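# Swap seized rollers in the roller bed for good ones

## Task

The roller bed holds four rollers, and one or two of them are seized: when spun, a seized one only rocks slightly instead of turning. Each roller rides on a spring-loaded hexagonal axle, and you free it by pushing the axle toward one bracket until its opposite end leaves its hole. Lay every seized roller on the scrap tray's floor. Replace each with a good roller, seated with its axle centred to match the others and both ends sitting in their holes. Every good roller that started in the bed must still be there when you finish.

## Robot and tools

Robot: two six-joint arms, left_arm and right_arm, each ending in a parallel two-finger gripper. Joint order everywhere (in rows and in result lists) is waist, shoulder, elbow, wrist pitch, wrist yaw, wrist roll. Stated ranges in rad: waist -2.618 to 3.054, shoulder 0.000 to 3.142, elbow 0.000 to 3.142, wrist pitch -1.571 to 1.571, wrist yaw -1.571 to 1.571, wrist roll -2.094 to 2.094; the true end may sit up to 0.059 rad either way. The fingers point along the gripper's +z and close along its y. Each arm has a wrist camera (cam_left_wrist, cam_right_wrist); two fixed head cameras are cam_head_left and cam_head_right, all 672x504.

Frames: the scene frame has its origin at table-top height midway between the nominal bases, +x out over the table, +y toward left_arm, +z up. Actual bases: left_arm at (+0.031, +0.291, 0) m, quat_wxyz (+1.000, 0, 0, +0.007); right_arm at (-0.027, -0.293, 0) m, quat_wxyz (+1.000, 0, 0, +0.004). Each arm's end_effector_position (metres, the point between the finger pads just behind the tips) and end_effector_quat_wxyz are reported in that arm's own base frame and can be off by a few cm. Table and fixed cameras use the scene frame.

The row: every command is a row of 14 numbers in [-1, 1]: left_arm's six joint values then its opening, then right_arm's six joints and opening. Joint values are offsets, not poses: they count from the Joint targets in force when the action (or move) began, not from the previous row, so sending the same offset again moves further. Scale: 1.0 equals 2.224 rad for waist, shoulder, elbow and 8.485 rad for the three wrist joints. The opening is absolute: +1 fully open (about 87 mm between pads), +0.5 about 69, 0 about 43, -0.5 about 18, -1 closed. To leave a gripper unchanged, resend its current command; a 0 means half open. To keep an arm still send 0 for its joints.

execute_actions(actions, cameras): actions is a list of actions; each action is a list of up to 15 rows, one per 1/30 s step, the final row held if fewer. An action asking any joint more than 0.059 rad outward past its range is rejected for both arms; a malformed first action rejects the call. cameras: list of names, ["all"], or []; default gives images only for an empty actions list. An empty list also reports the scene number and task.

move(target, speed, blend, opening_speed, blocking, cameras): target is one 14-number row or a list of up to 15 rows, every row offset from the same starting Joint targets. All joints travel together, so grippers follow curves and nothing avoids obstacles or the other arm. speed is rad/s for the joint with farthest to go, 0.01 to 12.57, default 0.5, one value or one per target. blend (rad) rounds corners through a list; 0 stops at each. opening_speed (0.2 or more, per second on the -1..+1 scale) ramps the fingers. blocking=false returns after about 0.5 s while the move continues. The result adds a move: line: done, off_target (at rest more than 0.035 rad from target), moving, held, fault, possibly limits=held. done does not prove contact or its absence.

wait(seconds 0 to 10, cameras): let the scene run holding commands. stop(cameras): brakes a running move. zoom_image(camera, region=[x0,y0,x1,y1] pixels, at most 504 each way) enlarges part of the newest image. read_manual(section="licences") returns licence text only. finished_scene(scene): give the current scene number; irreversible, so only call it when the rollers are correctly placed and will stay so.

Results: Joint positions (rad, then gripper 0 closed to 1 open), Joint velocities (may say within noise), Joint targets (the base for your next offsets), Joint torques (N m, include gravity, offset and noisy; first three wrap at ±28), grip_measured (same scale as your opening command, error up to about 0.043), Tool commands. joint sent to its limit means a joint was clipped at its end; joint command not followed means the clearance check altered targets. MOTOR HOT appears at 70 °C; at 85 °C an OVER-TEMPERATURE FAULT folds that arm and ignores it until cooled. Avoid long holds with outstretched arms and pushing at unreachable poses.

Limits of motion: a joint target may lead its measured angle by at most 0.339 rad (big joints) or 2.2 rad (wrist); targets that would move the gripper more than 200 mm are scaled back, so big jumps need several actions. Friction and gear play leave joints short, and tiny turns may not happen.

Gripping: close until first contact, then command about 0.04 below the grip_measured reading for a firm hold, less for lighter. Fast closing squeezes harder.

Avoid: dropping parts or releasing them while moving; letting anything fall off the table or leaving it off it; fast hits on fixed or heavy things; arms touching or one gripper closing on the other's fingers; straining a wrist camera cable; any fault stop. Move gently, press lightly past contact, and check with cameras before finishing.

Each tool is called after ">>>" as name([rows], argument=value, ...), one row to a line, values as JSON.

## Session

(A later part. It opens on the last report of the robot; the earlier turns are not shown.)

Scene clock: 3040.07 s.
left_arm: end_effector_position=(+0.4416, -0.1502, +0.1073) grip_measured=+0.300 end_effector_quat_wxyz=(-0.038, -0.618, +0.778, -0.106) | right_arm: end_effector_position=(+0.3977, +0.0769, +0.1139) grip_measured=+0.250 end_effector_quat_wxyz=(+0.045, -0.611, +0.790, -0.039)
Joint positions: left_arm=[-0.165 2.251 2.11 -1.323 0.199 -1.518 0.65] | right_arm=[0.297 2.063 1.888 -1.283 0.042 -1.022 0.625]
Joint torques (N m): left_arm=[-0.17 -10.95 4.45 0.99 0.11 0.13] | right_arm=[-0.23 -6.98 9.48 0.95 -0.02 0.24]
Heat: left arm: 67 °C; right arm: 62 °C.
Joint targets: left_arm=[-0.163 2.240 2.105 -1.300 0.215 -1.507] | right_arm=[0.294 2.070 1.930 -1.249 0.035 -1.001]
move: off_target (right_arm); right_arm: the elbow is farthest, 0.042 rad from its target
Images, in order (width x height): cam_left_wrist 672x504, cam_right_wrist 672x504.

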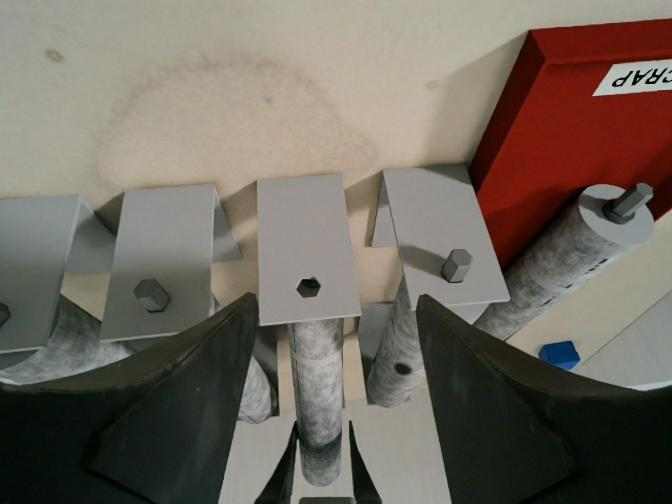

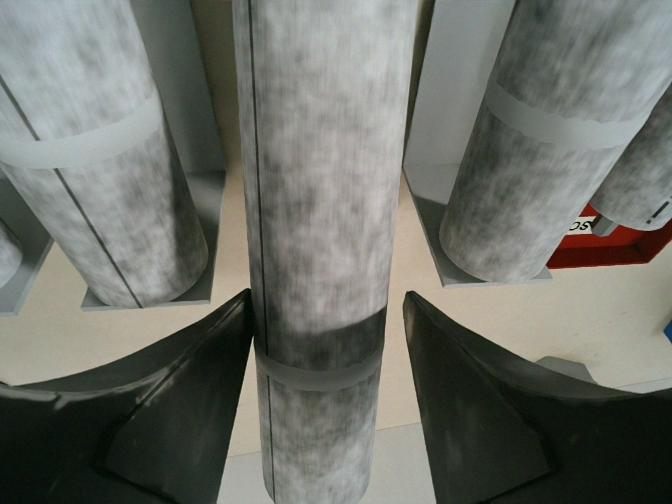

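>>> move(target=[0,0,0,0,0,0,0.3,0.0342,0.0562,0.0436,0.0032,-0.0041,0.0119,0.25], speed=0.25, cameras=["cam_left_wrist","cam_right_wrist"])

Scene clock: 3048.80 s.
left_arm: end_effector_position=(+0.4416, -0.1502, +0.1073) grip_measured=+0.300 end_effector_quat_wxyz=(-0.038, -0.618, +0.778, -0.106) | right_arm: end_effector_position=(+0.4122, +0.1197, +0.0882) grip_measured=+0.250 end_effector_quat_wxyz=(+0.051, -0.599, +0.799, -0.028)
Joint positions: left_arm=[-0.165 2.251 2.11 -1.323 0.199 -1.518 0.65] | right_arm=[0.37 2.187 1.983 -1.254 0.026 -0.918 0.625]
Joint torques (N m): left_arm=[-0.17 -10.93 4.45 0.99 0.1 0.13] | right_arm=[-0.06 -7.77 9.69 0.94 -0.19 0.22]
Heat: left arm: 67 °C; right arm: 61 °C.
Joint targets: left_arm=[-0.163 2.240 2.105 -1.300 0.215 -1.507] | right_arm=[0.370 2.195 2.027 -1.222 0.000 -0.900]
move: off_target (right_arm); right_arm: the elbow is farthest, 0.044 rad from its target
Images, in order (width x height): cam_left_wrist 672x504, cam_right_wrist 672x504.

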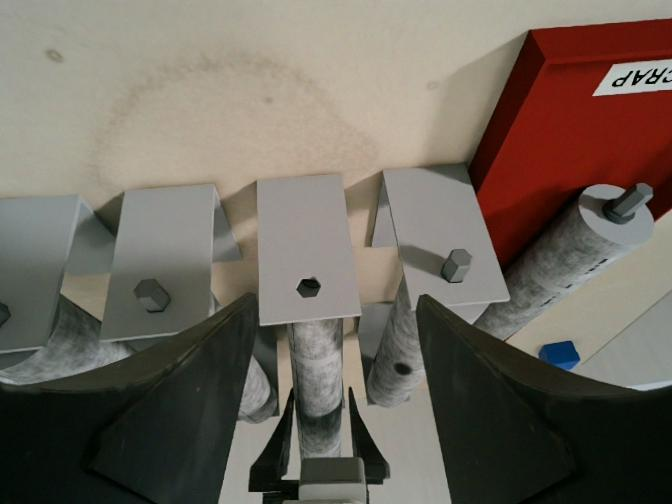

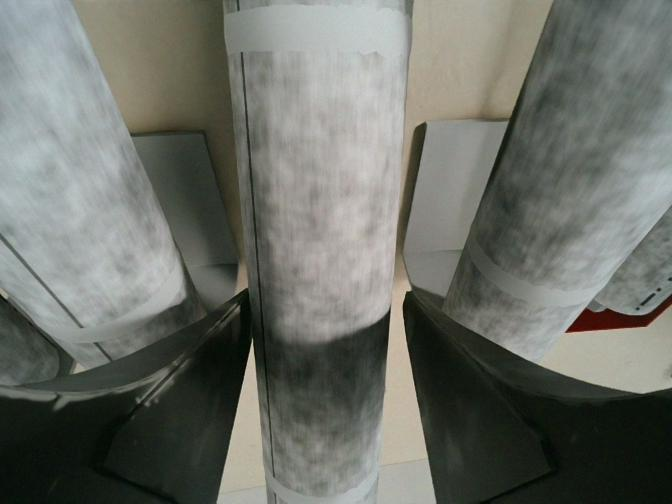

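>>> wait(seconds=0.1, cameras=["cam_head_right","cam_head_left"])

>>> zoom_image(camera="cam_head_right", region=[270, 225, 420, 300])

>>> zoom_image(camera="cam_head_right", region=[290, 70, 490, 220])

Scene clock: 3071.97 s.
left_arm: end_effector_position=(+0.4416, -0.1502, +0.1073) grip_measured=+0.300 end_effector_quat_wxyz=(-0.038, -0.618, +0.778, -0.106) | right_arm: end_effector_position=(+0.4122, +0.1197, +0.0882) grip_measured=+0.250 end_effector_quat_wxyz=(+0.051, -0.599, +0.799, -0.028)
Joint positions: left_arm=[-0.165 2.251 2.11 -1.323 0.199 -1.518 0.65] | right_arm=[0.37 2.187 1.983 -1.254 0.026 -0.918 0.625]
Joint torques (N m): left_arm=[-0.17 -10.95 4.45 0.98 0.1 0.13] | right_arm=[-0.02 -7.61 9.66 0.94 -0.18 0.22]
Heat: left arm: 68 °C; right arm: 60 °C.
Joint targets: left_arm=[-0.163 2.240 2.105 -1.300 0.215 -1.507] | right_arm=[0.370 2.195 2.027 -1.222 0.000 -0.900]
Tool commands: left_gripper/opening=+0.3 right_gripper/opening=+0.25
wait: 0.10 s; at rest from the start
Images, in order (width x height): cam_head_left 672x504, cam_head_right 672x504.

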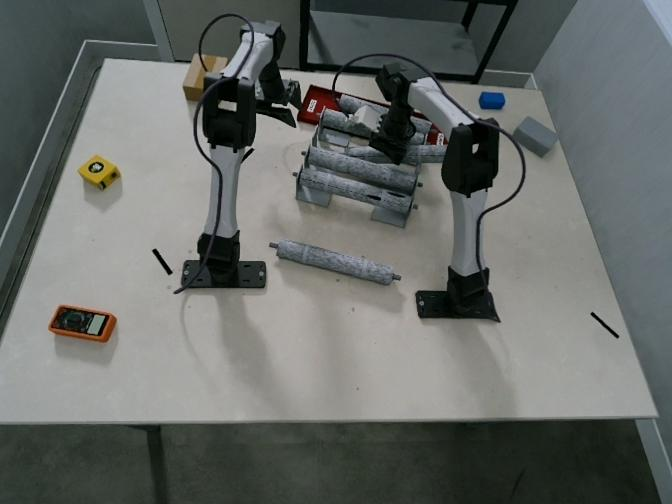

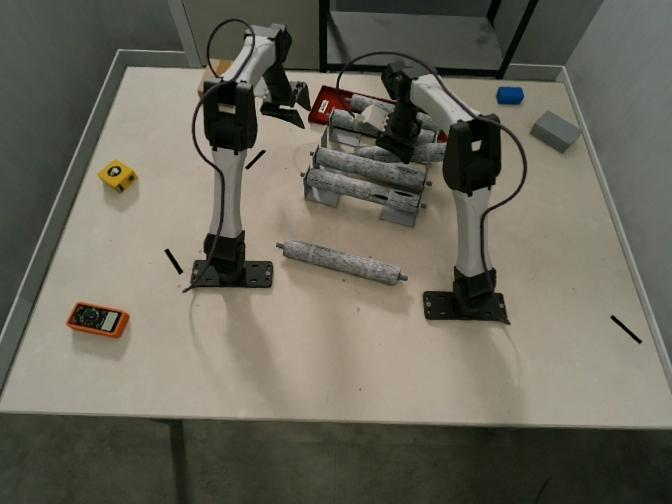

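Scaled by 3.360.

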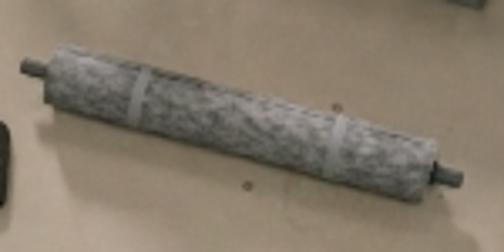

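Scaled by 2.520.

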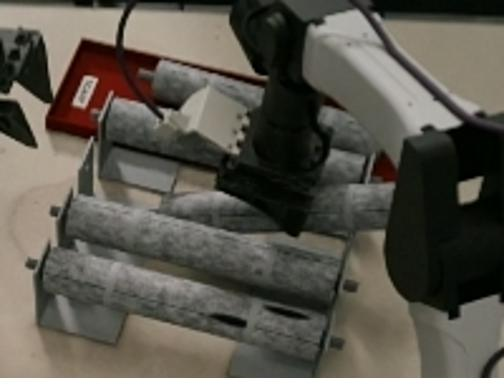

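>>> move(target=[0,0,0,0,0,0,0.3,0.0180,0.0297,0.0324,-0.0008,0.0012,0.0051,0.25], speed=0.2, cameras=["cam_right_wrist"])

Scene clock: 3102.40 s.
left_arm: end_effector_position=(+0.4416, -0.1502, +0.1073) grip_measured=+0.300 end_effector_quat_wxyz=(-0.038, -0.618, +0.778, -0.106) | right_arm: end_effector_position=(+0.4197, +0.1430, +0.0796) grip_measured=+0.250 end_effector_quat_wxyz=(+0.056, -0.597, +0.800, -0.026)
Joint positions: left_arm=[-0.165 2.251 2.11 -1.323 0.199 -1.518 0.65] | right_arm=[0.41 2.252 2.055 -1.253 0.025 -0.875 0.625]
Joint torques (N m): left_arm=[-0.17 -10.93 4.46 0.98 0.1 0.13] | right_arm=[0.13 -7.87 9.51 0.87 -0.07 0.22]
Heat: left arm: 68 °C; right arm: 59 °C.
Joint targets: left_arm=[-0.163 2.240 2.105 -1.300 0.215 -1.507] | right_arm=[0.410 2.261 2.099 -1.229 0.010 -0.856]
move: off_target (right_arm); right_arm: the elbow is farthest, 0.044 rad from its target
Images, in order (width x height): cam_right_wrist 672x504.

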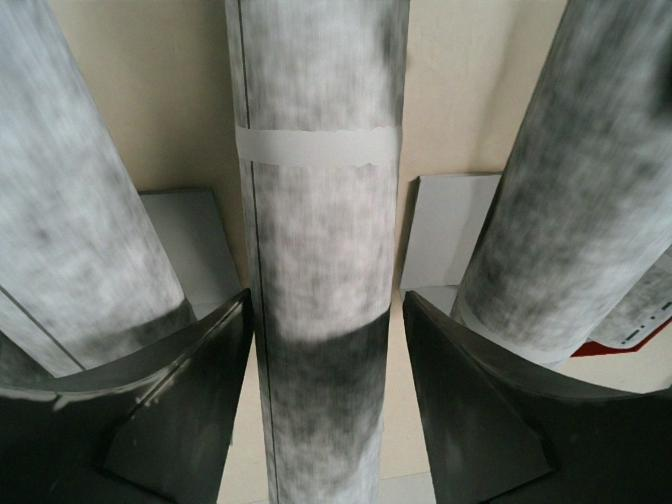

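>>> move(target=[0,0,0,0,0,0,0.3,0,0,0,0,0,0,0.02], opening_speed=0.4)

Scene clock: 3114.83 s.
left_arm: end_effector_position=(+0.4416, -0.1502, +0.1073) grip_measured=+0.300 end_effector_quat_wxyz=(-0.038, -0.618, +0.778, -0.106) | right_arm: end_effector_position=(+0.4197, +0.1430, +0.0796) grip_measured=+0.088 end_effector_quat_wxyz=(+0.057, -0.597, +0.800, -0.026)
Joint positions: left_arm=[-0.165 2.251 2.11 -1.323 0.199 -1.518 0.65] | right_arm=[0.41 2.252 2.055 -1.253 0.025 -0.873 0.544]
Joint torques (N m): left_arm=[-0.18 -10.95 4.44 0.98 0.1 0.14] | right_arm=[0.06 -7.92 9.65 0.88 -0.09 0.21]
Heat: left arm: 68 °C; right arm: 57 °C.
Joint targets: left_arm=[-0.163 2.240 2.105 -1.300 0.215 -1.507] | right_arm=[0.410 2.261 2.099 -1.229 0.010 -0.856]
move: off_target (right_arm); right_arm: the elbow is farthest, 0.044 rad from its target

>>> move(target=[0,0,0,0,0,0,0.3,0,0.0153,0.1174,-0.0249,0,0,0.02], speed=0.2, cameras=["cam_left_wrist","cam_right_wrist","cam_head_right"])

Scene clock: 3131.57 s.
left_arm: end_effector_position=(+0.4416, -0.1502, +0.1073) grip_measured=+0.300 end_effector_quat_wxyz=(-0.038, -0.618, +0.778, -0.106) | right_arm: end_effector_position=(+0.4265, +0.1491, +0.1105) grip_measured=+0.088 end_effector_quat_wxyz=(+0.063, -0.592, +0.803, -0.015)
Joint positions: left_arm=[-0.165 2.251 2.11 -1.323 0.199 -1.518 0.65] | right_arm=[0.407 2.315 2.289 -1.415 0.002 -0.864 0.544]
Joint torques (N m): left_arm=[-0.2 -10.95 4.45 0.99 0.1 0.13] | right_arm=[0.13 -10.37 12 0.31 0.08 0.16]
Heat: left arm: 68 °C; right arm: 56 °C.
Joint targets: left_arm=[-0.163 2.240 2.105 -1.300 0.215 -1.507] | right_arm=[0.410 2.295 2.360 -1.440 0.010 -0.856]
move: off_target (right_arm); right_arm: the elbow is farthest, 0.072 rad from its target
Images, in order (width x height): cam_head_right 672x504, cam_left_wrist 672x504, cam_right_wrist 672x504.

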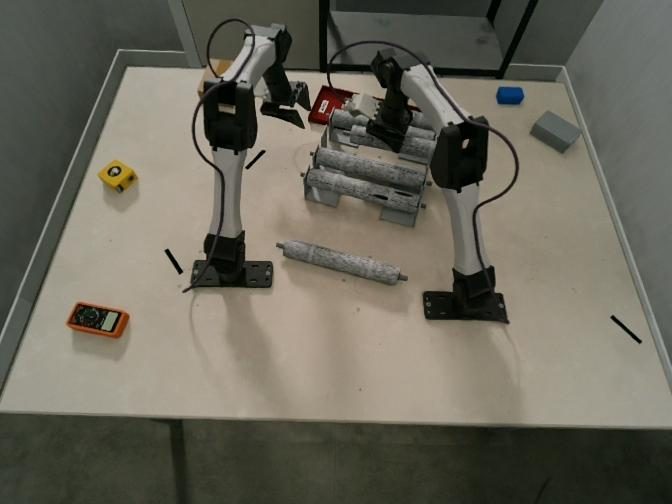

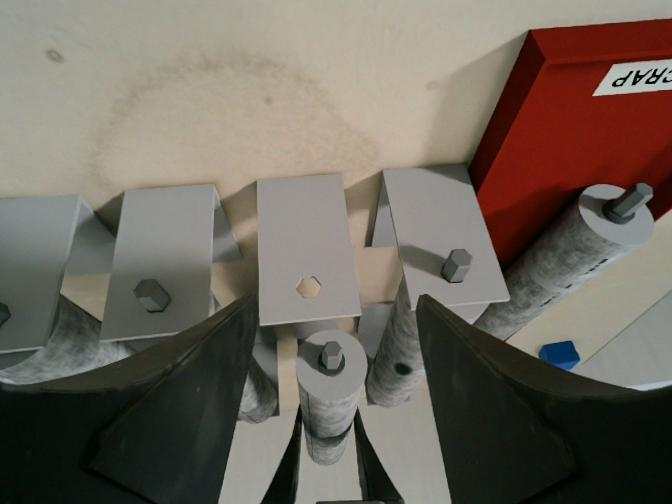

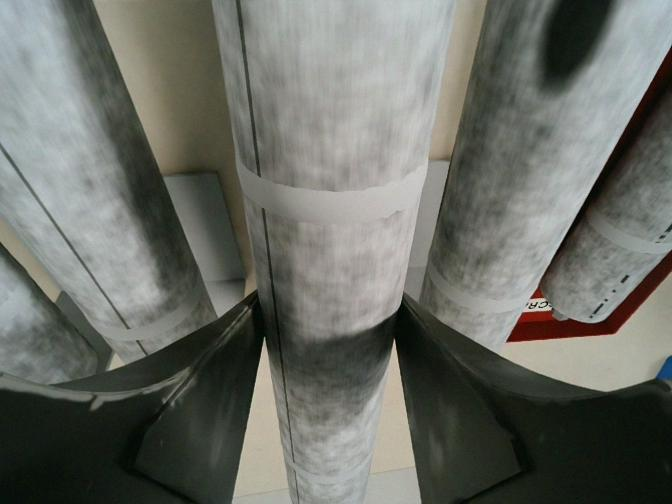

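>>> zoom_image(camera="cam_left_wrist", region=[250, 260, 420, 400])

Scaled by 2.965.

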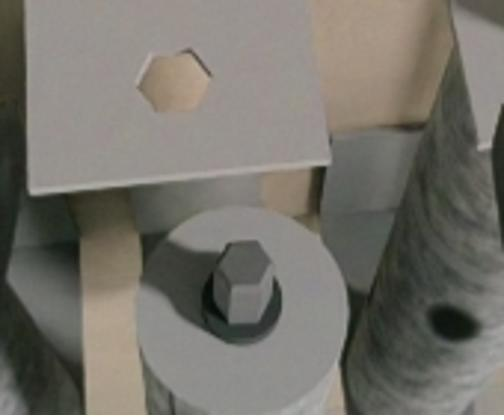

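>>> move(target=[0,0,0,0,0,0,0.3,0.0198,0.0418,0.0616,-0.0068,0.0024,0.0040,0.02], speed=0.15, cameras=["cam_left_wrist","cam_right_wrist"])

>>> zoom_image(camera="cam_left_wrist", region=[240, 250, 440, 410])

Scene clock: 3226.57 s.
left_arm: end_effector_position=(+0.4416, -0.1502, +0.1073) grip_measured=+0.300 end_effector_quat_wxyz=(-0.038, -0.618, +0.778, -0.106) | right_arm: end_effector_position=(+0.4286, +0.1674, +0.1055) grip_measured=+0.088 end_effector_quat_wxyz=(+0.054, -0.599, +0.799, -0.012)
Joint positions: left_arm=[-0.165 2.251 2.11 -1.323 0.199 -1.518 0.65] | right_arm=[0.441 2.405 2.428 -1.484 0.002 -0.847 0.544]
Joint torques (N m): left_arm=[-0.18 -10.95 4.45 0.98 0.11 0.13] | right_arm=[0.4 -10.5 11.63 0.46 0.26 0.27]
Heat: left arm: 68 °C; right arm: 60 °C.
Joint targets: left_arm=[-0.163 2.240 2.105 -1.300 0.215 -1.507] | right_arm=[0.454 2.388 2.497 -1.498 0.031 -0.822]
move: off_target (right_arm); right_arm: the elbow is farthest, 0.069 rad from its target
Images, in order (width x height): cam_left_wrist 672x504, cam_right_wrist 672x504.

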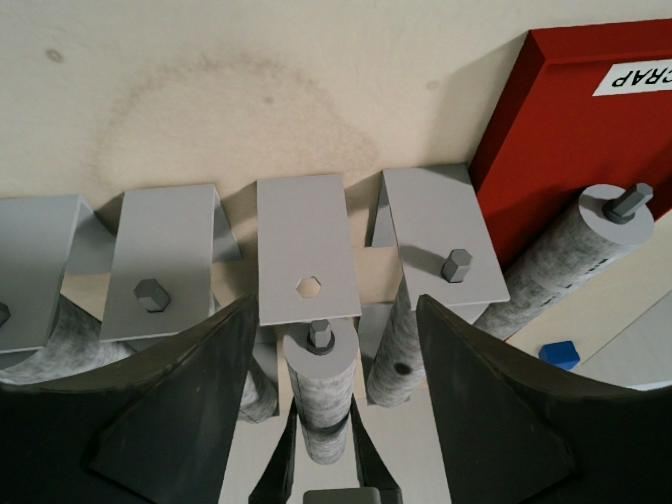

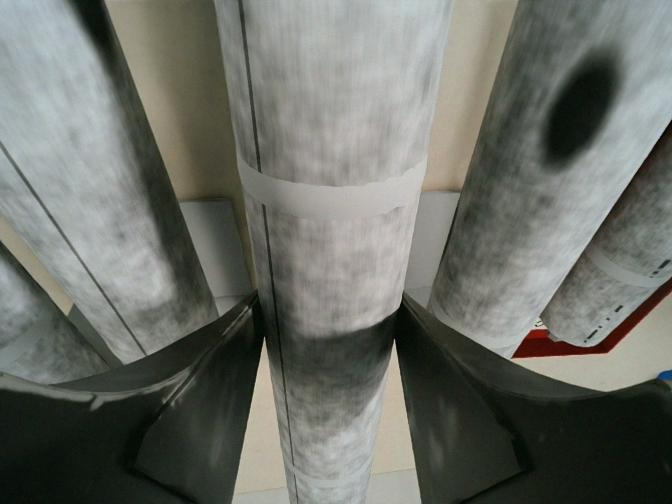

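Scaled by 2.520.

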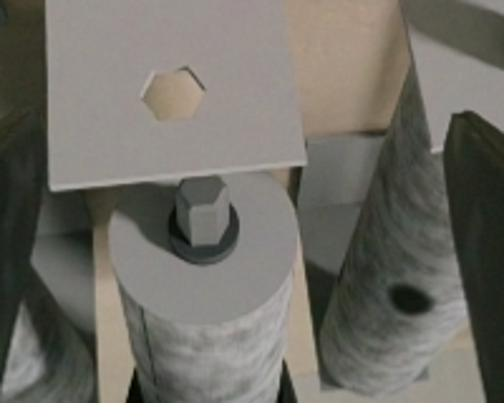

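>>> move(target=[0,0,0,0,0,0,0.3,-0.0274,-0.0710,-0.1066,0.0239,-0.0202,-0.0074,0.02], speed=0.15, cameras=["cam_left_wrist","cam_right_wrist"])

Scene clock: 3291.17 s.
left_arm: end_effector_position=(+0.4416, -0.1502, +0.1073) grip_measured=+0.300 end_effector_quat_wxyz=(-0.038, -0.618, +0.778, -0.106) | right_arm: end_effector_position=(+0.4304, +0.1675, +0.0856) grip_measured=+0.088 end_effector_quat_wxyz=(+0.080, -0.594, +0.799, +0.037)
Joint positions: left_arm=[-0.165 2.251 2.11 -1.323 0.199 -1.518 0.65] | right_arm=[0.398 2.342 2.246 -1.337 -0.11 -0.873 0.544]
Joint torques (N m): left_arm=[-0.18 -10.93 4.46 0.98 0.11 0.13] | right_arm=[-0.62 -17.57 7.01 1.1 -0.31 -0.1]
Heat: left arm: 69 °C; right arm: 66 °C.
Joint targets: left_arm=[-0.163 2.240 2.105 -1.300 0.215 -1.507] | right_arm=[0.393 2.230 2.260 -1.295 -0.141 -0.885]
move: off_target (right_arm); right_arm: the shoulder is farthest, 0.112 rad from its target
Images, in order (width x height): cam_left_wrist 672x504, cam_right_wrist 672x504.

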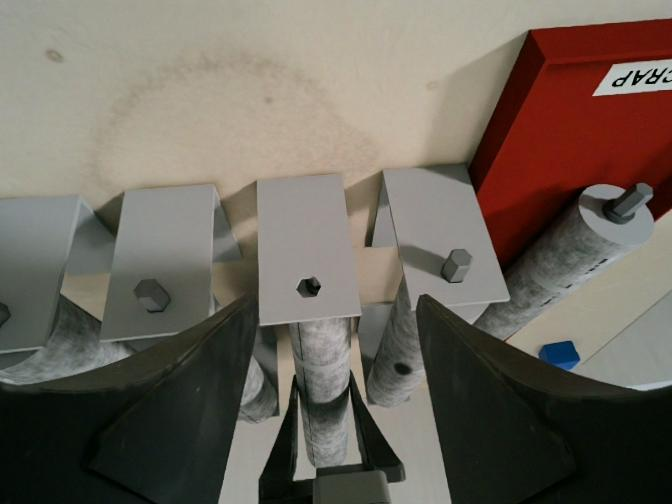

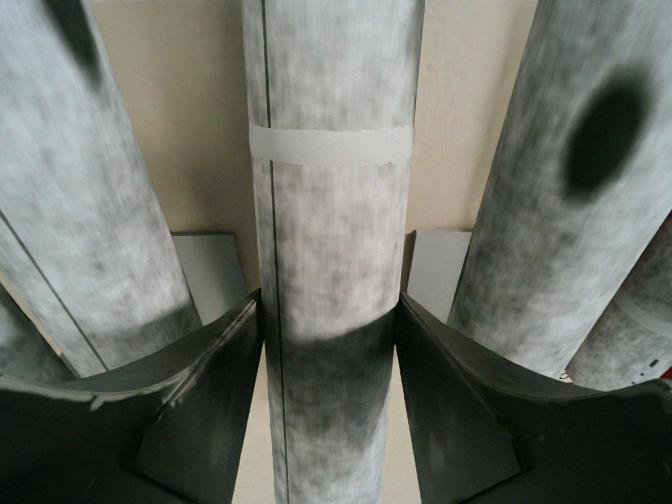

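>>> move(target=[0,0,0,0,0,0,0.3,0,-0.036,0,0,0,0,0.02], speed=0.3)

Scene clock: 3318.23 s.
left_arm: end_effector_position=(+0.4416, -0.1502, +0.1073) grip_measured=+0.300 end_effector_quat_wxyz=(-0.038, -0.618, +0.778, -0.106) | right_arm: end_effector_position=(+0.4301, +0.1677, +0.1221) grip_measured=+0.088 end_effector_quat_wxyz=(+0.121, -0.589, +0.798, +0.034)
Joint positions: left_arm=[-0.165 2.251 2.11 -1.323 0.199 -1.518 0.65] | right_arm=[0.393 2.255 2.238 -1.334 -0.123 -0.865 0.544]
Joint torques (N m): left_arm=[-0.17 -10.93 4.45 0.98 0.1 0.13] | right_arm=[-0.62 -16.61 7.64 1.25 -0.15 -0.1]
Heat: left arm: 69 °C; right arm: 80 °C. Fold the right arm in close to its base, or ease its load, before you think long.
Joint targets: left_arm=[-0.163 2.240 2.105 -1.300 0.215 -1.507] | right_arm=[0.393 2.150 2.260 -1.295 -0.141 -0.885]
MOTOR HOT: the shoulder of the right arm reports 80 °C; the controller's stop level is 85 °C. To cool a motor, set the load down, stop pushing, or move to a pose that needs little force.
move: off_target (right_arm); right_arm: the shoulder is farthest, 0.105 rad from its target

>>> move(target=[0,0,0,0,0,0,0.3,0,0.0414,0,0,0,0,0.02], speed=0.5, cameras=["cam_left_wrist","cam_right_wrist"])

Scene clock: 3321.90 s.
left_arm: end_effector_position=(+0.4416, -0.1502, +0.1073) grip_measured=+0.300 end_effector_quat_wxyz=(-0.038, -0.618, +0.778, -0.106) | right_arm: end_effector_position=(+0.4300, +0.1685, +0.1187) grip_measured=+0.088 end_effector_quat_wxyz=(+0.117, -0.592, +0.797, +0.035)
Joint positions: left_arm=[-0.165 2.251 2.11 -1.323 0.199 -1.518 0.65] | right_arm=[0.395 2.262 2.238 -1.334 -0.124 -0.87 0.544]
Joint torques (N m): left_arm=[-0.18 -10.92 4.44 0.98 0.1 0.13] | right_arm=[-0.44 -10.13 7.6 1.2 -0.19 -0.13]
Heat: left arm: 69 °C; right arm: 82 °C. Fold the right arm in close to its base, or ease its load, before you think long.
Joint targets: left_arm=[-0.163 2.240 2.105 -1.300 0.215 -1.507] | right_arm=[0.393 2.242 2.260 -1.295 -0.141 -0.885]
MOTOR HOT: still on. The shoulder of the right arm reports 82 °C.
move: off_target (right_arm); right_arm: the wrist pitch is farthest, 0.039 rad from its target
Images, in order (width x height): cam_left_wrist 672x504, cam_right_wrist 672x504.

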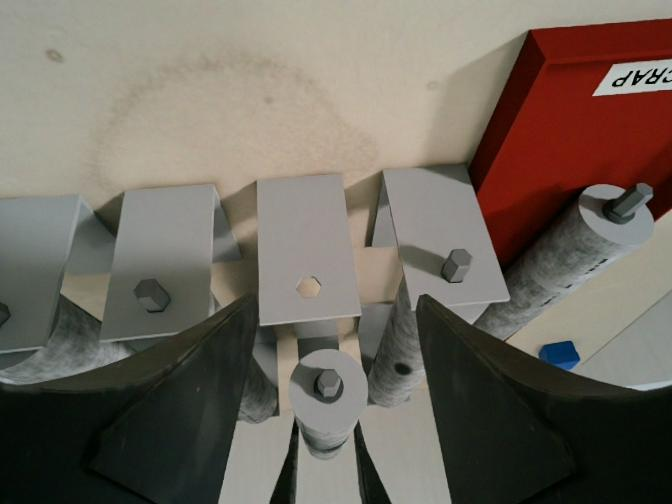

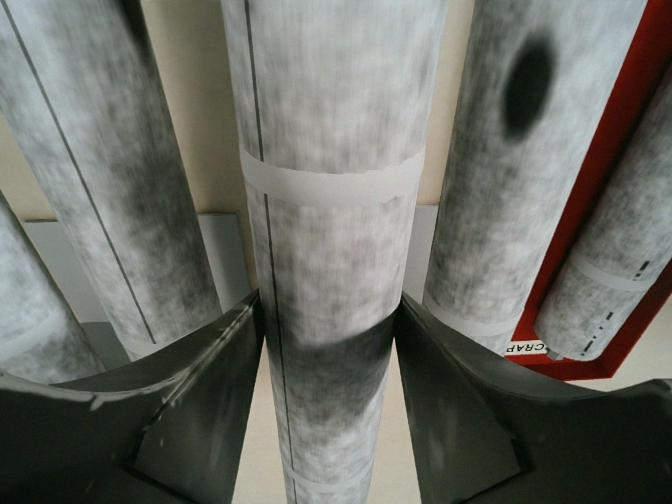

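>>> wait(seconds=3)

Scene clock: 3331.70 s.
left_arm: end_effector_position=(+0.4416, -0.1502, +0.1073) grip_measured=+0.300 end_effector_quat_wxyz=(-0.038, -0.618, +0.778, -0.106) | right_arm: end_effector_position=(+0.4300, +0.1685, +0.1187) grip_measured=+0.088 end_effector_quat_wxyz=(+0.117, -0.592, +0.797, +0.035)
Joint positions: left_arm=[-0.165 2.251 2.11 -1.323 0.199 -1.518 0.65] | right_arm=[0.395 2.262 2.238 -1.334 -0.124 -0.87 0.544]
Joint torques (N m): left_arm=[-0.17 -10.93 4.46 0.98 0.11 0.13] | right_arm=[-0.53 -10.17 7.62 1.22 -0.17 -0.11]
Heat: left arm: 69 °C; right arm: 80 °C. Fold the right arm in close to its base, or ease its load, before you think long.
Joint targets: left_arm=[-0.163 2.240 2.105 -1.300 0.215 -1.507] | right_arm=[0.393 2.242 2.260 -1.295 -0.141 -0.885]
Tool commands: left_gripper/opening=+0.3 right_gripper/opening=+0.02
MOTOR HOT: still on. The shoulder of the right arm reports 80 °C.
wait: 3.00 s; at rest from the start

>>> move(target=[0,0,0,0,0,0,0.3,0,0.0135,0,0,0,0,0.02], speed=0.5)

Scene clock: 3336.60 s.
left_arm: end_effector_position=(+0.4416, -0.1502, +0.1073) grip_measured=+0.300 end_effector_quat_wxyz=(-0.038, -0.618, +0.778, -0.106) | right_arm: end_effector_position=(+0.4292, +0.1710, +0.1045) grip_measured=+0.088 end_effector_quat_wxyz=(+0.102, -0.598, +0.794, +0.039)
Joint positions: left_arm=[-0.165 2.251 2.11 -1.323 0.199 -1.518 0.65] | right_arm=[0.401 2.295 2.238 -1.334 -0.124 -0.879 0.544]
Joint torques (N m): left_arm=[-0.18 -10.93 4.46 0.98 0.1 0.13] | right_arm=[-0.42 -10.55 7.66 1.16 -0.22 -0.05]
Heat: left arm: 69 °C; right arm: 79 °C. Fold the right arm in close to its base, or ease its load, before you think long.
Joint targets: left_arm=[-0.163 2.240 2.105 -1.300 0.215 -1.507] | right_arm=[0.393 2.272 2.260 -1.295 -0.141 -0.885]
MOTOR HOT: still on. The shoulder of the right arm reports 79 °C.
move: off_target (right_arm); right_arm: the wrist pitch is farthest, 0.039 rad from its target

>>> wait(seconds=0.5, cameras=["cam_left_wrist","cam_right_wrist"])

>>> zoom_image(camera="cam_left_wrist", region=[240, 250, 440, 410])

Scene clock: 3343.37 s.
left_arm: end_effector_position=(+0.4416, -0.1502, +0.1073) grip_measured=+0.300 end_effector_quat_wxyz=(-0.038, -0.618, +0.778, -0.106) | right_arm: end_effector_position=(+0.4292, +0.1710, +0.1045) grip_measured=+0.088 end_effector_quat_wxyz=(+0.102, -0.598, +0.794, +0.039)
Joint positions: left_arm=[-0.165 2.251 2.11 -1.323 0.199 -1.518 0.65] | right_arm=[0.401 2.295 2.238 -1.334 -0.124 -0.879 0.544]
Joint torques (N m): left_arm=[-0.17 -10.95 4.46 0.98 0.1 0.13] | right_arm=[-0.54 -10.47 7.66 1.16 -0.19 -0.05]
Heat: left arm: 69 °C; right arm: 78 °C. Fold the right arm in close to its base, or ease its load, before you think long.
Joint targets: left_arm=[-0.163 2.240 2.105 -1.300 0.215 -1.507] | right_arm=[0.393 2.272 2.260 -1.295 -0.141 -0.885]
Tool commands: left_gripper/opening=+0.3 right_gripper/opening=+0.02
MOTOR HOT: still on. The shoulder of the right arm reports 78 °C.
wait: 0.50 s; at rest from the start
Images, in order (width x height): cam_left_wrist 672x504, cam_right_wrist 672x504.

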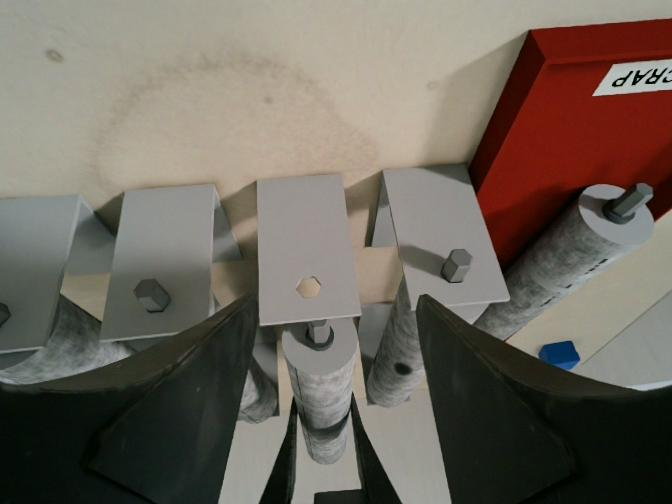

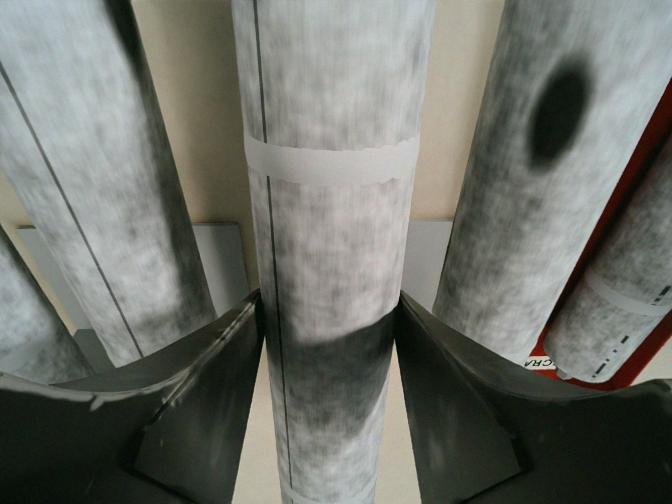

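Scaled by 2.520.

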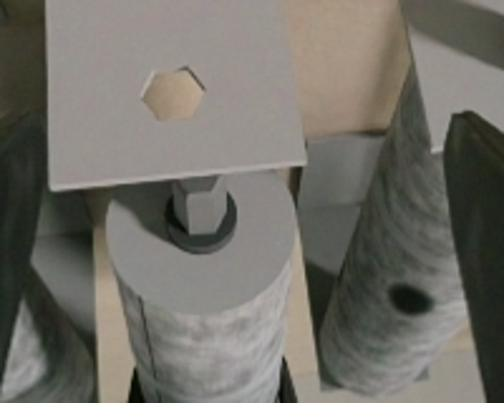

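>>> move(target=[0,0,0,0,0,0,0.3,0.0112,0.0112,0.0225,0.0006,-0.0034,0.0029,0.02], speed=0.1, cameras=["cam_left_wrist"])

>>> zoom_image(camera="cam_left_wrist", region=[240, 250, 440, 410])

Scene clock: 3420.93 s.
left_arm: end_effector_position=(+0.4416, -0.1502, +0.1073) grip_measured=+0.300 end_effector_quat_wxyz=(-0.038, -0.618, +0.778, -0.106) | right_arm: end_effector_position=(+0.4283, +0.1745, +0.0950) grip_measured=+0.088 end_effector_quat_wxyz=(+0.094, -0.600, +0.793, +0.045)
Joint positions: left_arm=[-0.165 2.251 2.11 -1.323 0.199 -1.518 0.65] | right_arm=[0.406 2.316 2.238 -1.331 -0.132 -0.879 0.544]
Joint torques (N m): left_arm=[-0.17 -10.92 4.45 0.98 0.11 0.13] | right_arm=[0.42 -10.41 12.15 1.15 -0.36 0.2]
Heat: left arm: 69 °C; right arm: 72 °C. Fold the right arm in close to its base, or ease its load, before you think long.
Joint targets: left_arm=[-0.163 2.240 2.105 -1.300 0.215 -1.507] | right_arm=[0.418 2.297 2.310 -1.290 -0.169 -0.861]
MOTOR HOT: still on. The shoulder of the right arm reports 72 °C.
move: off_target (right_arm); right_arm: the elbow is farthest, 0.072 rad from its target
Images, in order (width x height): cam_left_wrist 672x504.

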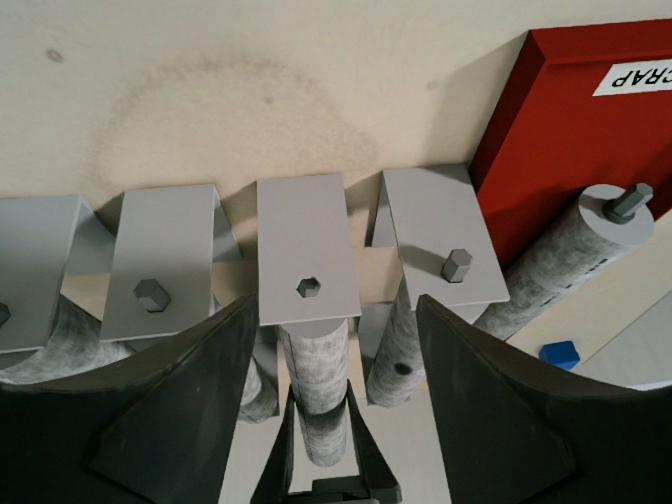

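Scaled by 2.520.

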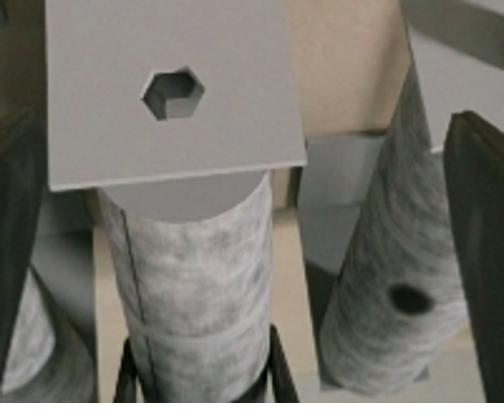

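>>> move(target=[0,0,0,0,0,0,0.3,0.0045,0,0.0135,0.0024,-0.0031,0,0.02], speed=0.1, cameras=["cam_left_wrist"])

>>> zoom_image(camera="cam_left_wrist", region=[240, 250, 440, 410])

Scene clock: 3434.83 s.
left_arm: end_effector_position=(+0.4416, -0.1502, +0.1073) grip_measured=+0.300 end_effector_quat_wxyz=(-0.038, -0.618, +0.778, -0.106) | right_arm: end_effector_position=(+0.4300, +0.1902, +0.1013) grip_measured=+0.088 end_effector_quat_wxyz=(+0.114, -0.606, +0.785, +0.060)
Joint positions: left_arm=[-0.165 2.251 2.11 -1.323 0.199 -1.518 0.65] | right_arm=[0.421 2.318 2.264 -1.322 -0.169 -0.878 0.544]
Joint torques (N m): left_arm=[-0.17 -10.95 4.45 0.98 0.11 0.13] | right_arm=[0.43 -10.41 12.56 1.31 -0.3 0.19]
Heat: left arm: 69 °C; right arm: 73 °C. Fold the right arm in close to its base, or ease its load, before you think long.
Joint targets: left_arm=[-0.163 2.240 2.105 -1.300 0.215 -1.507] | right_arm=[0.428 2.297 2.340 -1.270 -0.196 -0.861]
MOTOR HOT: still on. The shoulder of the right arm reports 73 °C.
move: off_target (right_arm); right_arm: the elbow is farthest, 0.076 rad from its target
Images, in order (width x height): cam_left_wrist 672x504.

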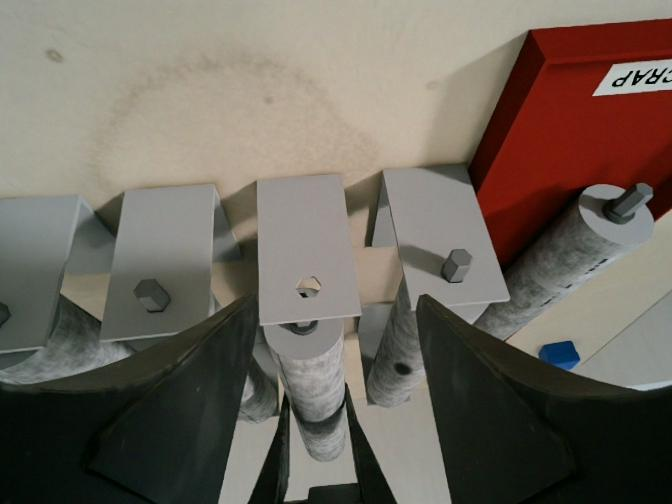

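Scaled by 2.520.

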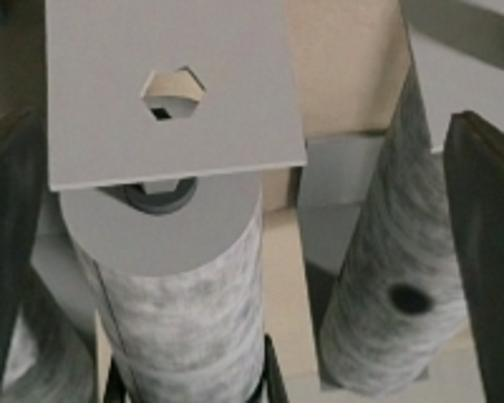

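>>> move(target=[0,0,0,0,0,0,0.3,-0.0025,0.0056,0.0010,0.0005,0,0,0.02], speed=0.1, cameras=["cam_left_wrist"])

>>> zoom_image(camera="cam_left_wrist", region=[260, 260, 380, 356])

Scene clock: 3465.30 s.
left_arm: end_effector_position=(+0.4416, -0.1502, +0.1073) grip_measured=+0.300 end_effector_quat_wxyz=(-0.038, -0.618, +0.778, -0.106) | right_arm: end_effector_position=(+0.4301, +0.1906, +0.0964) grip_measured=+0.088 end_effector_quat_wxyz=(+0.109, -0.606, +0.785, +0.061)
Joint positions: left_arm=[-0.165 2.251 2.11 -1.323 0.199 -1.518 0.65] | right_arm=[0.421 2.328 2.264 -1.32 -0.17 -0.878 0.544]
Joint torques (N m): left_arm=[-0.17 -10.93 4.45 0.98 0.1 0.13] | right_arm=[-0.1 -10.5 12.7 1.33 -0.27 0.17]
Heat: left arm: 69 °C; right arm: 73 °C. Fold the right arm in close to its base, or ease its load, before you think long.
Joint targets: left_arm=[-0.163 2.240 2.105 -1.300 0.215 -1.507] | right_arm=[0.422 2.309 2.343 -1.266 -0.196 -0.861]
MOTOR HOT: still on. The shoulder of the right arm reports 73 °C.
move: off_target (right_arm); right_arm: the elbow is farthest, 0.078 rad from its target
Images, in order (width x height): cam_left_wrist 672x504.

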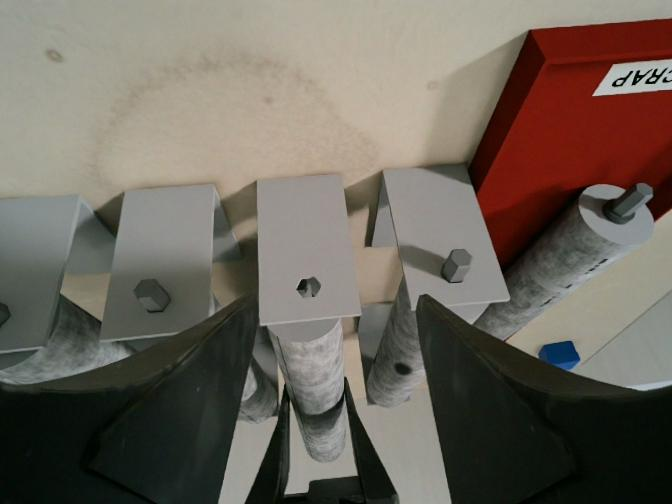

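Scaled by 4.200.

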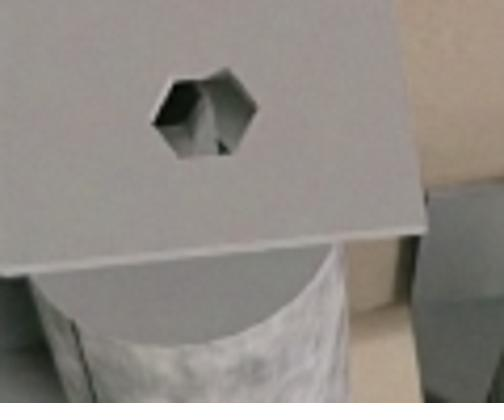

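>>> move(target=[0,0,0,0,0,0,0.3,-0.0085,0.0121,0.0243,-0.0055,0,0,0.02], speed=0.1, cameras=["cam_left_wrist"])

>>> zoom_image(camera="cam_left_wrist", region=[260, 260, 380, 356])

Scene clock: 3486.50 s.
left_arm: end_effector_position=(+0.4416, -0.1502, +0.1073) grip_measured=+0.300 end_effector_quat_wxyz=(-0.038, -0.618, +0.778, -0.106) | right_arm: end_effector_position=(+0.4400, +0.1929, +0.0992) grip_measured=+0.088 end_effector_quat_wxyz=(+0.122, -0.600, +0.789, +0.059)
Joint positions: left_arm=[-0.165 2.251 2.11 -1.323 0.199 -1.518 0.65] | right_arm=[0.416 2.356 2.321 -1.323 -0.17 -0.865 0.544]
Joint torques (N m): left_arm=[-0.17 -10.95 4.44 0.98 0.1 0.13] | right_arm=[-0.69 -10.67 12.55 0.89 -0.3 0.12]
Heat: left arm: 69 °C; right arm: 73 °C. Fold the right arm in close to its base, or ease its load, before you think long.
Joint targets: left_arm=[-0.163 2.240 2.105 -1.300 0.215 -1.507] | right_arm=[0.403 2.336 2.397 -1.312 -0.196 -0.861]
MOTOR HOT: still on. The shoulder of the right arm reports 73 °C.
move: off_target (right_arm); right_arm: the elbow is farthest, 0.076 rad from its target
Images, in order (width x height): cam_left_wrist 672x504.

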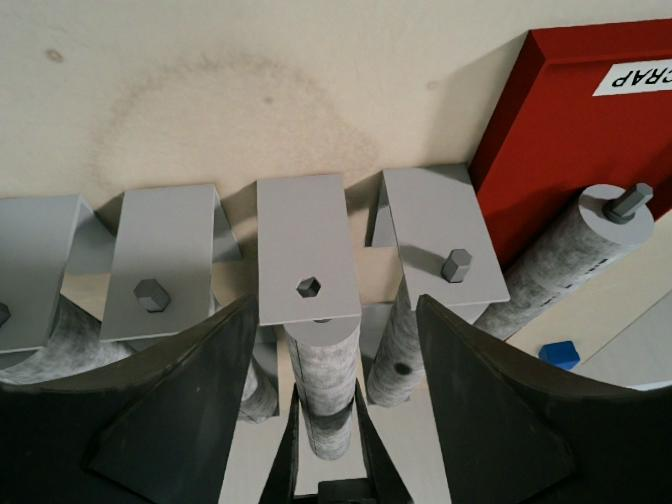

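Scaled by 4.200.

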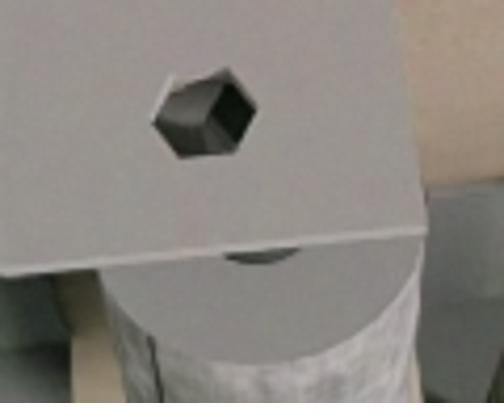

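>>> move(target=[0,0,0,0,0,0,0.3,0.0054,0,0,-0.0035,0,0,0.02], speed=0.1, cameras=["cam_left_wrist"])

>>> zoom_image(camera="cam_left_wrist", region=[260, 260, 380, 356])

Scene clock: 3509.73 s.
left_arm: end_effector_position=(+0.4416, -0.1502, +0.1073) grip_measured=+0.300 end_effector_quat_wxyz=(-0.038, -0.618, +0.778, -0.106) | right_arm: end_effector_position=(+0.4387, +0.1925, +0.0990) grip_measured=+0.088 end_effector_quat_wxyz=(+0.119, -0.601, +0.788, +0.060)
Joint positions: left_arm=[-0.165 2.251 2.11 -1.323 0.199 -1.518 0.65] | right_arm=[0.416 2.356 2.321 -1.329 -0.172 -0.87 0.544]
Joint torques (N m): left_arm=[-0.17 -10.93 4.46 0.99 0.11 0.13] | right_arm=[0.1 -10.61 12.49 0.6 -0.25 0.14]
Heat: left arm: 70 °C; right arm: 73 °C. Fold the left arm in close to its base, or ease its load, before you think long. Fold the right arm in close to its base, or ease its load, before you think long.
Joint targets: left_arm=[-0.163 2.240 2.105 -1.300 0.215 -1.507] | right_arm=[0.415 2.336 2.397 -1.342 -0.196 -0.861]
MOTOR HOT: the shoulder of the left arm reports 70 °C; the controller's stop level is 85 °C. To cool a motor, set the load down, stop pushing, or move to a pose that needs little force.
MOTOR HOT: still on. The shoulder of the right arm reports 73 °C.
move: off_target (right_arm); right_arm: the elbow is farthest, 0.076 rad from its target
Images, in order (width x height): cam_left_wrist 672x504.

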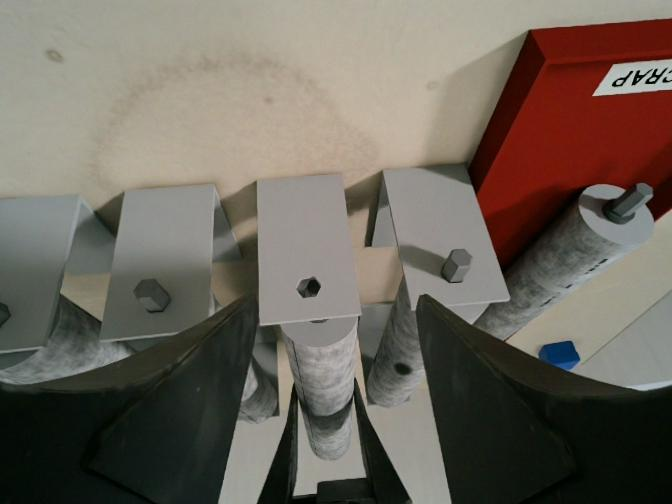

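Scaled by 4.200.

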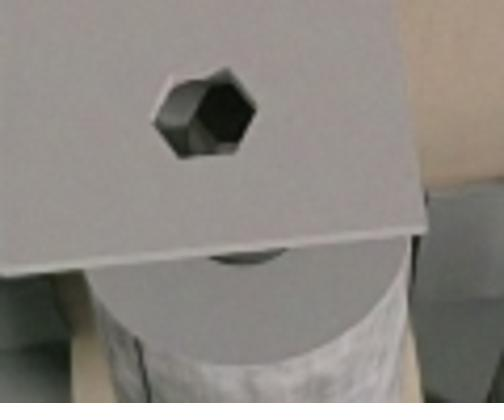

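>>> move(target=[0,0,0,0,0,0,0.3,0.0010,0,0,-0.0035,0,0,0.02], speed=0.1, cameras=["cam_left_wrist"])

>>> zoom_image(camera="cam_left_wrist", region=[260, 260, 380, 356])

Scene clock: 3524.60 s.
left_arm: end_effector_position=(+0.4416, -0.1502, +0.1073) grip_measured=+0.300 end_effector_quat_wxyz=(-0.038, -0.618, +0.778, -0.106) | right_arm: end_effector_position=(+0.4330, +0.1902, +0.0985) grip_measured=+0.088 end_effector_quat_wxyz=(+0.108, -0.603, +0.788, +0.063)
Joint positions: left_arm=[-0.165 2.251 2.11 -1.323 0.199 -1.518 0.65] | right_arm=[0.416 2.356 2.321 -1.354 -0.173 -0.873 0.544]
Joint torques (N m): left_arm=[-0.17 -10.93 4.45 0.99 0.1 0.13] | right_arm=[0.27 -10.56 12.52 0.53 -0.26 0.12]
Heat: left arm: 70 °C; right arm: 73 °C. Fold the left arm in close to its base, or ease its load, before you think long. Fold the right arm in close to its base, or ease its load, before you think long.
Joint targets: left_arm=[-0.163 2.240 2.105 -1.300 0.215 -1.507] | right_arm=[0.418 2.336 2.397 -1.372 -0.196 -0.861]
MOTOR HOT: still on. The shoulder of the left arm reports 70 °C.
MOTOR HOT: still on. The shoulder of the right arm reports 73 °C.
move: off_target (right_arm); right_arm: the elbow is farthest, 0.076 rad from its target
Images, in order (width x height): cam_left_wrist 672x504.

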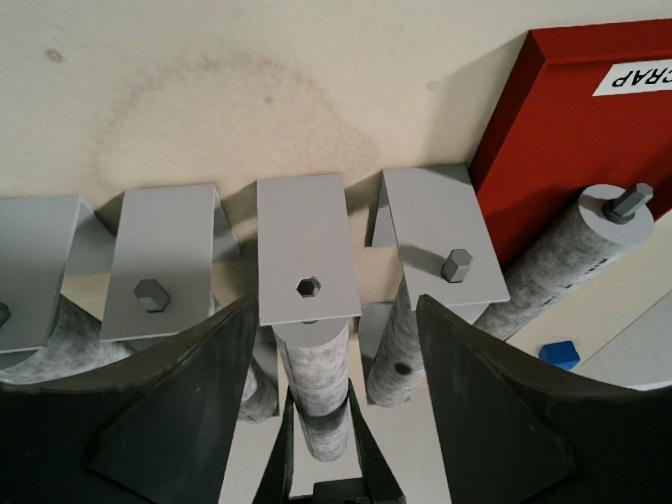

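Scaled by 4.200.

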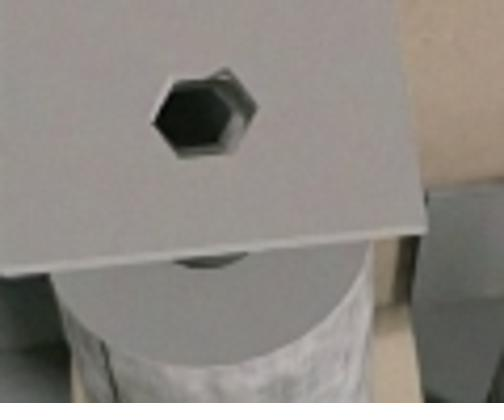

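>>> move(target=[0,0,0,0,0,0,0.3,0.0072,0.0180,0.0326,-0.0039,0,0.0018,0.0], speed=0.1, cameras=["cam_left_wrist"])

>>> zoom_image(camera="cam_left_wrist", region=[260, 260, 380, 356])

Scene clock: 3570.47 s.
left_arm: end_effector_position=(+0.4416, -0.1502, +0.1073) grip_measured=+0.300 end_effector_quat_wxyz=(-0.038, -0.618, +0.778, -0.106) | right_arm: end_effector_position=(+0.4344, +0.1942, +0.0983) grip_measured=+0.088 end_effector_quat_wxyz=(+0.102, -0.602, +0.789, +0.065)
Joint positions: left_arm=[-0.165 2.251 2.11 -1.323 0.199 -1.518 0.65] | right_arm=[0.423 2.397 2.394 -1.397 -0.173 -0.867 0.544]
Joint torques (N m): left_arm=[-0.17 -10.95 4.45 0.98 0.11 0.13] | right_arm=[0.39 -10.89 12.49 0.6 -0.26 0.22]
Heat: left arm: 70 °C; right arm: 73 °C. Fold the left arm in close to its base, or ease its load, before you think long. Fold the right arm in close to its base, or ease its load, before you think long.
Joint targets: left_arm=[-0.163 2.240 2.105 -1.300 0.215 -1.507] | right_arm=[0.434 2.376 2.469 -1.405 -0.196 -0.845]
MOTOR HOT: still on. The shoulder of the left arm reports 70 °C.
MOTOR HOT: still on. The shoulder of the right arm reports 73 °C.
move: off_target (right_arm); right_arm: the elbow is farthest, 0.075 rad from its target
Images, in order (width x height): cam_left_wrist 672x504.

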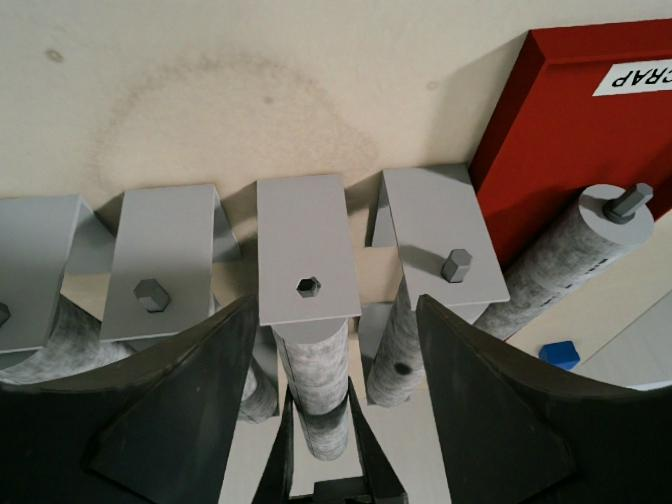

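Scaled by 4.200.

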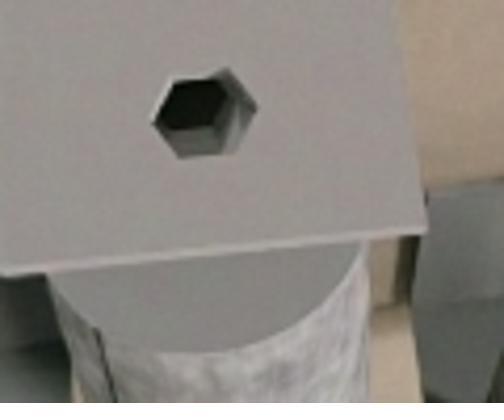

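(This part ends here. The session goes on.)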